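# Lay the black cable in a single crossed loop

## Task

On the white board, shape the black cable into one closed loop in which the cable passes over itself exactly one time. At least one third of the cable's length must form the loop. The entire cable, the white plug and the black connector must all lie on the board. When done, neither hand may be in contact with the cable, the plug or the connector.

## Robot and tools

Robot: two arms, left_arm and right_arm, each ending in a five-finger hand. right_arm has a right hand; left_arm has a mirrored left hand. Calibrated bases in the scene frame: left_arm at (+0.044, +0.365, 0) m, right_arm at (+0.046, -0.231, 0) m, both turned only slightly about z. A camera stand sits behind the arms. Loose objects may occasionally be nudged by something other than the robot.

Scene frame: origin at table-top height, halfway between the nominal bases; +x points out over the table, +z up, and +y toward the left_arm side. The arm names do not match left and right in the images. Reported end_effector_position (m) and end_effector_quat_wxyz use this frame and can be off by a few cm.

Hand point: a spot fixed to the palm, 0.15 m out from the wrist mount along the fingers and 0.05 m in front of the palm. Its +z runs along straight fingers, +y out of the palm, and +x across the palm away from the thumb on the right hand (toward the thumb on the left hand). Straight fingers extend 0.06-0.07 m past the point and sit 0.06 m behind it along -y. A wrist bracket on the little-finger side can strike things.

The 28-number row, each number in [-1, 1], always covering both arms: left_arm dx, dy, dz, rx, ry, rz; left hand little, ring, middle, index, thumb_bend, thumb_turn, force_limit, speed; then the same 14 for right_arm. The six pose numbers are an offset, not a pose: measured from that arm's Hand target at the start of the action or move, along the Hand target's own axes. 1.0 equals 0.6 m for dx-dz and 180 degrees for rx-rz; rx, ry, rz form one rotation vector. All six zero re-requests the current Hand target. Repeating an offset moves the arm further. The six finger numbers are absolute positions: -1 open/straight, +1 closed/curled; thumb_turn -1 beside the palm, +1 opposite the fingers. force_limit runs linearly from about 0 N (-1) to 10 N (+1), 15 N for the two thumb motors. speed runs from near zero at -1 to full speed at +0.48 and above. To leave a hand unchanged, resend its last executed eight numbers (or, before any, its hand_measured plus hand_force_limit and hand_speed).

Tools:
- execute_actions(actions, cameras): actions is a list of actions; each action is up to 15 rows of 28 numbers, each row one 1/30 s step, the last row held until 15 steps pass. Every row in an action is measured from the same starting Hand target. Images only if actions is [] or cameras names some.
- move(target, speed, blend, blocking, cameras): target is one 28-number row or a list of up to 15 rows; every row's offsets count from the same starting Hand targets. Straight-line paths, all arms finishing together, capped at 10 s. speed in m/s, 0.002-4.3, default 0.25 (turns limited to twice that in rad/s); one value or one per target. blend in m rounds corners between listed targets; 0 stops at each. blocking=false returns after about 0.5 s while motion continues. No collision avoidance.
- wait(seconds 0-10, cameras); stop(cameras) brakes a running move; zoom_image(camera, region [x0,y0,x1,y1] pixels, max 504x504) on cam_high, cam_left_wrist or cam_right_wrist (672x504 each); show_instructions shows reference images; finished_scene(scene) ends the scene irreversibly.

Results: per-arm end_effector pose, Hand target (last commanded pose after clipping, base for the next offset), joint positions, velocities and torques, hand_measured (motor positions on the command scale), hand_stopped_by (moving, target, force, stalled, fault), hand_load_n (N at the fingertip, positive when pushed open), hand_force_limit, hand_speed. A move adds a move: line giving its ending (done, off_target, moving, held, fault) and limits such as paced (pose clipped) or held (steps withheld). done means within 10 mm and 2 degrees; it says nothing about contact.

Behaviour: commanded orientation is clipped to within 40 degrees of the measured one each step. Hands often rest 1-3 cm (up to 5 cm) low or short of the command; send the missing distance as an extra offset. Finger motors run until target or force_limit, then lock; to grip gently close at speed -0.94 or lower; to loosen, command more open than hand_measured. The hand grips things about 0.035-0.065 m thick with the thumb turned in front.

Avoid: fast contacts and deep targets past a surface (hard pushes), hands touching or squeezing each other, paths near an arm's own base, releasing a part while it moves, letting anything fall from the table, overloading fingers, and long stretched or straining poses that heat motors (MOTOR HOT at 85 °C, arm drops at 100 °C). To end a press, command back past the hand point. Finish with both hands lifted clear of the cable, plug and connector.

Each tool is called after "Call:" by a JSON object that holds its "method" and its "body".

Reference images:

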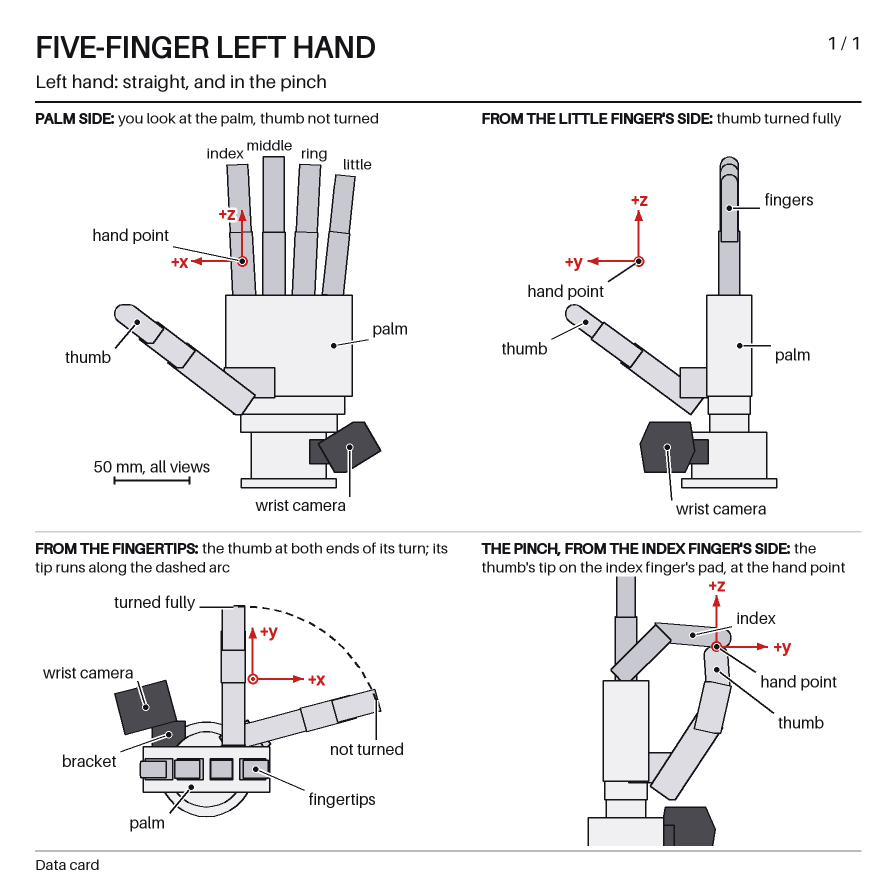

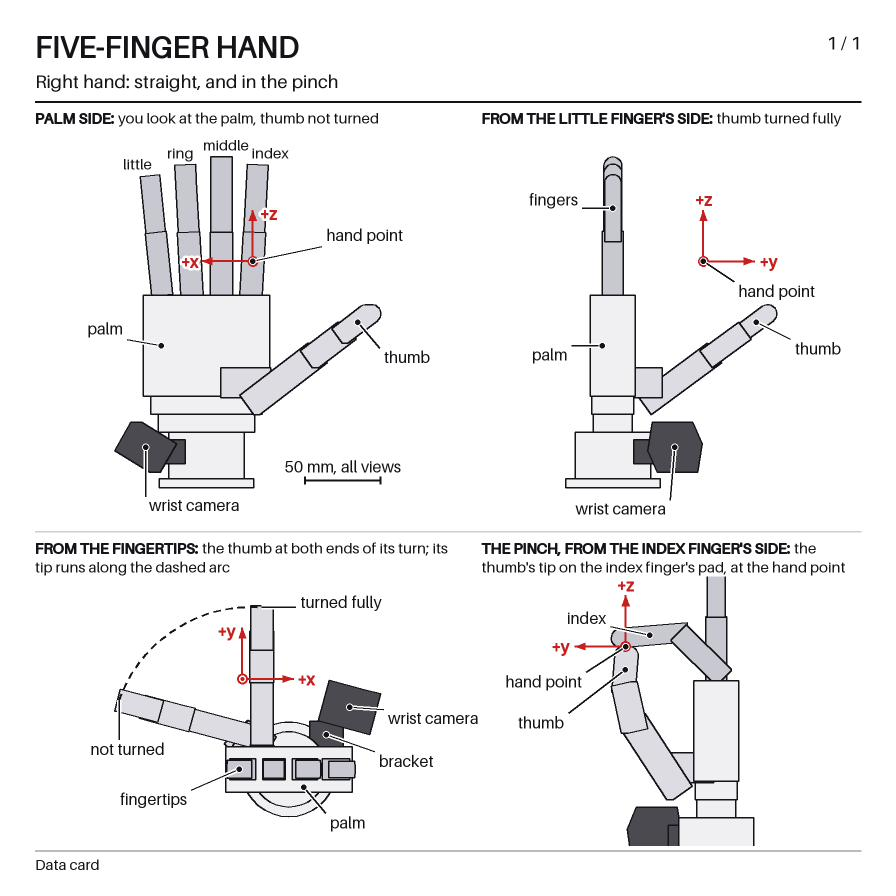

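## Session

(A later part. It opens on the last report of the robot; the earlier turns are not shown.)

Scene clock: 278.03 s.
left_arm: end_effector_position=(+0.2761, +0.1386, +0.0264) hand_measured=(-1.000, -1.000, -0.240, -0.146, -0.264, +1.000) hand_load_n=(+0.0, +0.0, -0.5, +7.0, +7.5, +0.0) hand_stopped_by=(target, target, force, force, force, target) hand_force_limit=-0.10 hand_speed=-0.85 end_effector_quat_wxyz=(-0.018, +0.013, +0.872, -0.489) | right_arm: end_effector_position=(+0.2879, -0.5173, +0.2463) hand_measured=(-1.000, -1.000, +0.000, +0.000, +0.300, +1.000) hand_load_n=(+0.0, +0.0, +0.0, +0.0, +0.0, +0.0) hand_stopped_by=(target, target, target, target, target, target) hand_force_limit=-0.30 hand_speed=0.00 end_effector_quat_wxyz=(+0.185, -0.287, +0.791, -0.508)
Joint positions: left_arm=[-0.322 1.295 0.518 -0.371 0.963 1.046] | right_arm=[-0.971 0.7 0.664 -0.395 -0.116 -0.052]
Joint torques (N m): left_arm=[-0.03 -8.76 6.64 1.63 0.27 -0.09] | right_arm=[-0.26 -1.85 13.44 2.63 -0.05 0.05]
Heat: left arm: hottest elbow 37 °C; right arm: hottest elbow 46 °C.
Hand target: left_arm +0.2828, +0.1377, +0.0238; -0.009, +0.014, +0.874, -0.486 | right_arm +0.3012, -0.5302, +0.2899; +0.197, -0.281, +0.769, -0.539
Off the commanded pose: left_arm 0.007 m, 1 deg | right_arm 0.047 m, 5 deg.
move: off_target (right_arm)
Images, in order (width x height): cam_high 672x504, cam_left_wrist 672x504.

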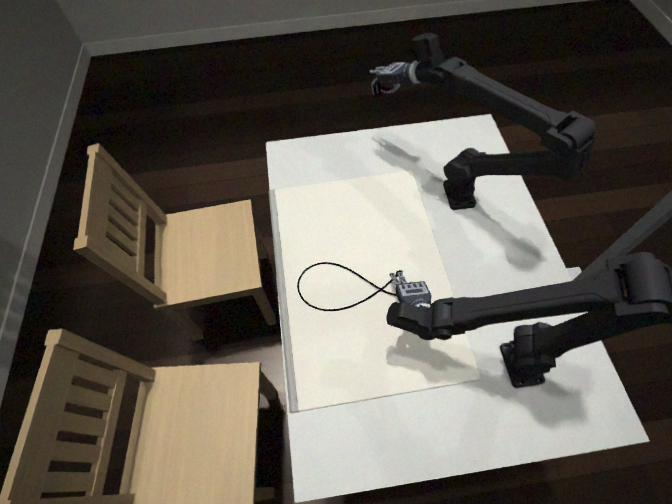

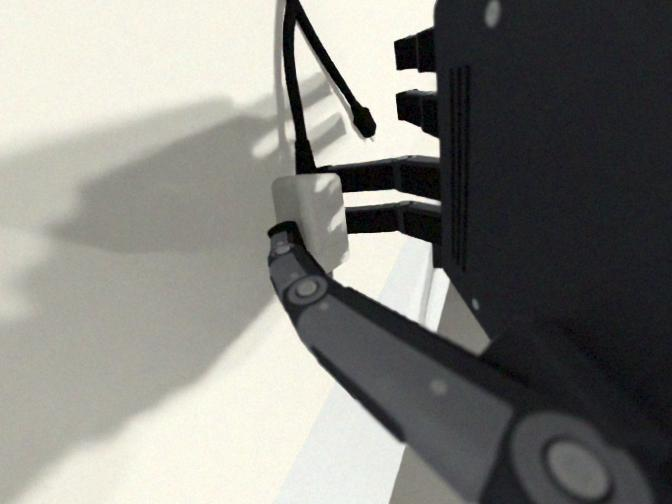

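Call:
{"method": "move", "body": {"target": [[0,0,0,0,0,0,-1,-1,-0.45,-0.45,-0.55,1,-0.1,-0.6,0,0,0,0,0,0,-1,-1,0,0,0.3,1,-0.3,0],[0,-0.0955,-0.036,0,0,0,-1,-1,-0.45,-0.45,-0.55,1,-0.1,-0.6,0,0,0,0,0,0,-1,-1,0,0,0.3,1,-0.3,0],[0,-0.18,-0.089,0,0,0,-1,-1,-0.45,-0.45,-0.55,1,-0.1,-0.6,0,0,0,0,0,0,-1,-1,0,0,0.3,1,-0.3,0],[0.12,-0.215,-0.304,0,0,0,-1,-1,-0.45,-0.45,-0.55,1,-0.1,-0.6,0,0,0,0,0,0,-1,-1,0,0,0.3,1,-0.3,0]], "speed": [0.05,0.08,0.15,0.25], "blend": [0,0.01,0.02,0], "cameras": ["cam_high"]}}

Call:
{"method": "zoom_image", "body": {"camera": "cam_high", "region": [270, 200, 450, 335]}}

Scene clock: 293.77 s.
left_arm: end_effector_position=(+0.2004, +0.2252, +0.2117) hand_measured=(-1.000, -1.000, -0.450, -0.450, -0.550, +1.000) hand_load_n=(+0.0, +0.0, +0.0, +0.0, +0.0, +0.0) hand_stopped_by=(target, target, target, target, target, target) hand_force_limit=-0.10 hand_speed=-0.60 end_effector_quat_wxyz=(-0.030, +0.005, +0.875, -0.484) | right_arm: end_effector_position=(+0.2879, -0.5173, +0.2463) hand_measured=(-1.000, -1.000, +0.000, +0.000, +0.300, +1.000) hand_load_n=(+0.0, +0.0, +0.0, +0.0, +0.0, +0.0) hand_stopped_by=(target, target, target, target, target, target) hand_force_limit=-0.30 hand_speed=0.00 end_effector_quat_wxyz=(+0.185, -0.287, +0.791, -0.508)
Joint positions: left_arm=[-0.033 0.845 0.79 -1.557 1.012 1.562] | right_arm=[-0.971 0.7 0.664 -0.395 -0.116 -0.052]
Joint torques (N m): left_arm=[0.91 -4.25 12.1 -0.36 1.13 0.09] | right_arm=[-1.49 -2.14 13.24 2.51 0 0.13]
Heat: left arm: hottest elbow 36 °C; right arm: hottest elbow 47 °C.
Hand target: left_arm +0.2142, +0.2271, +0.2297; -0.009, +0.014, +0.874, -0.486 | right_arm +0.3012, -0.5302, +0.2899; +0.197, -0.281, +0.769, -0.539
Off the commanded pose: left_arm 0.023 m, 3 deg | right_arm 0.047 m, 5 deg.
move: off_target (left_arm, right_arm)
Images, in order (width x height): cam_high 672x504.

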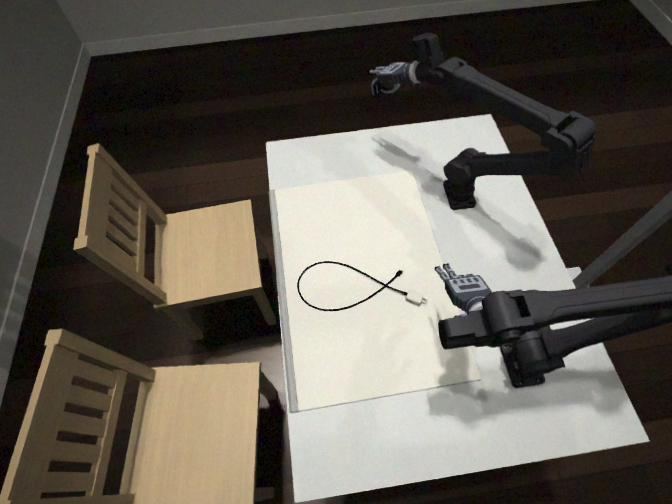

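Scaled by 2.800 from the camera's 672x504 image, which has a finer 960x720 frame.

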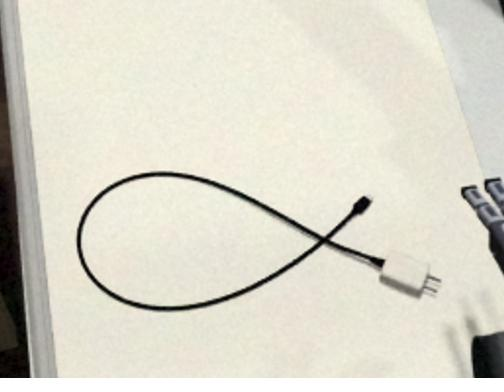

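One clear crossing, everything on the board.

Call:
{"method": "finished_scene", "body": {"scene": 3}}

The scene is finished: the task was done.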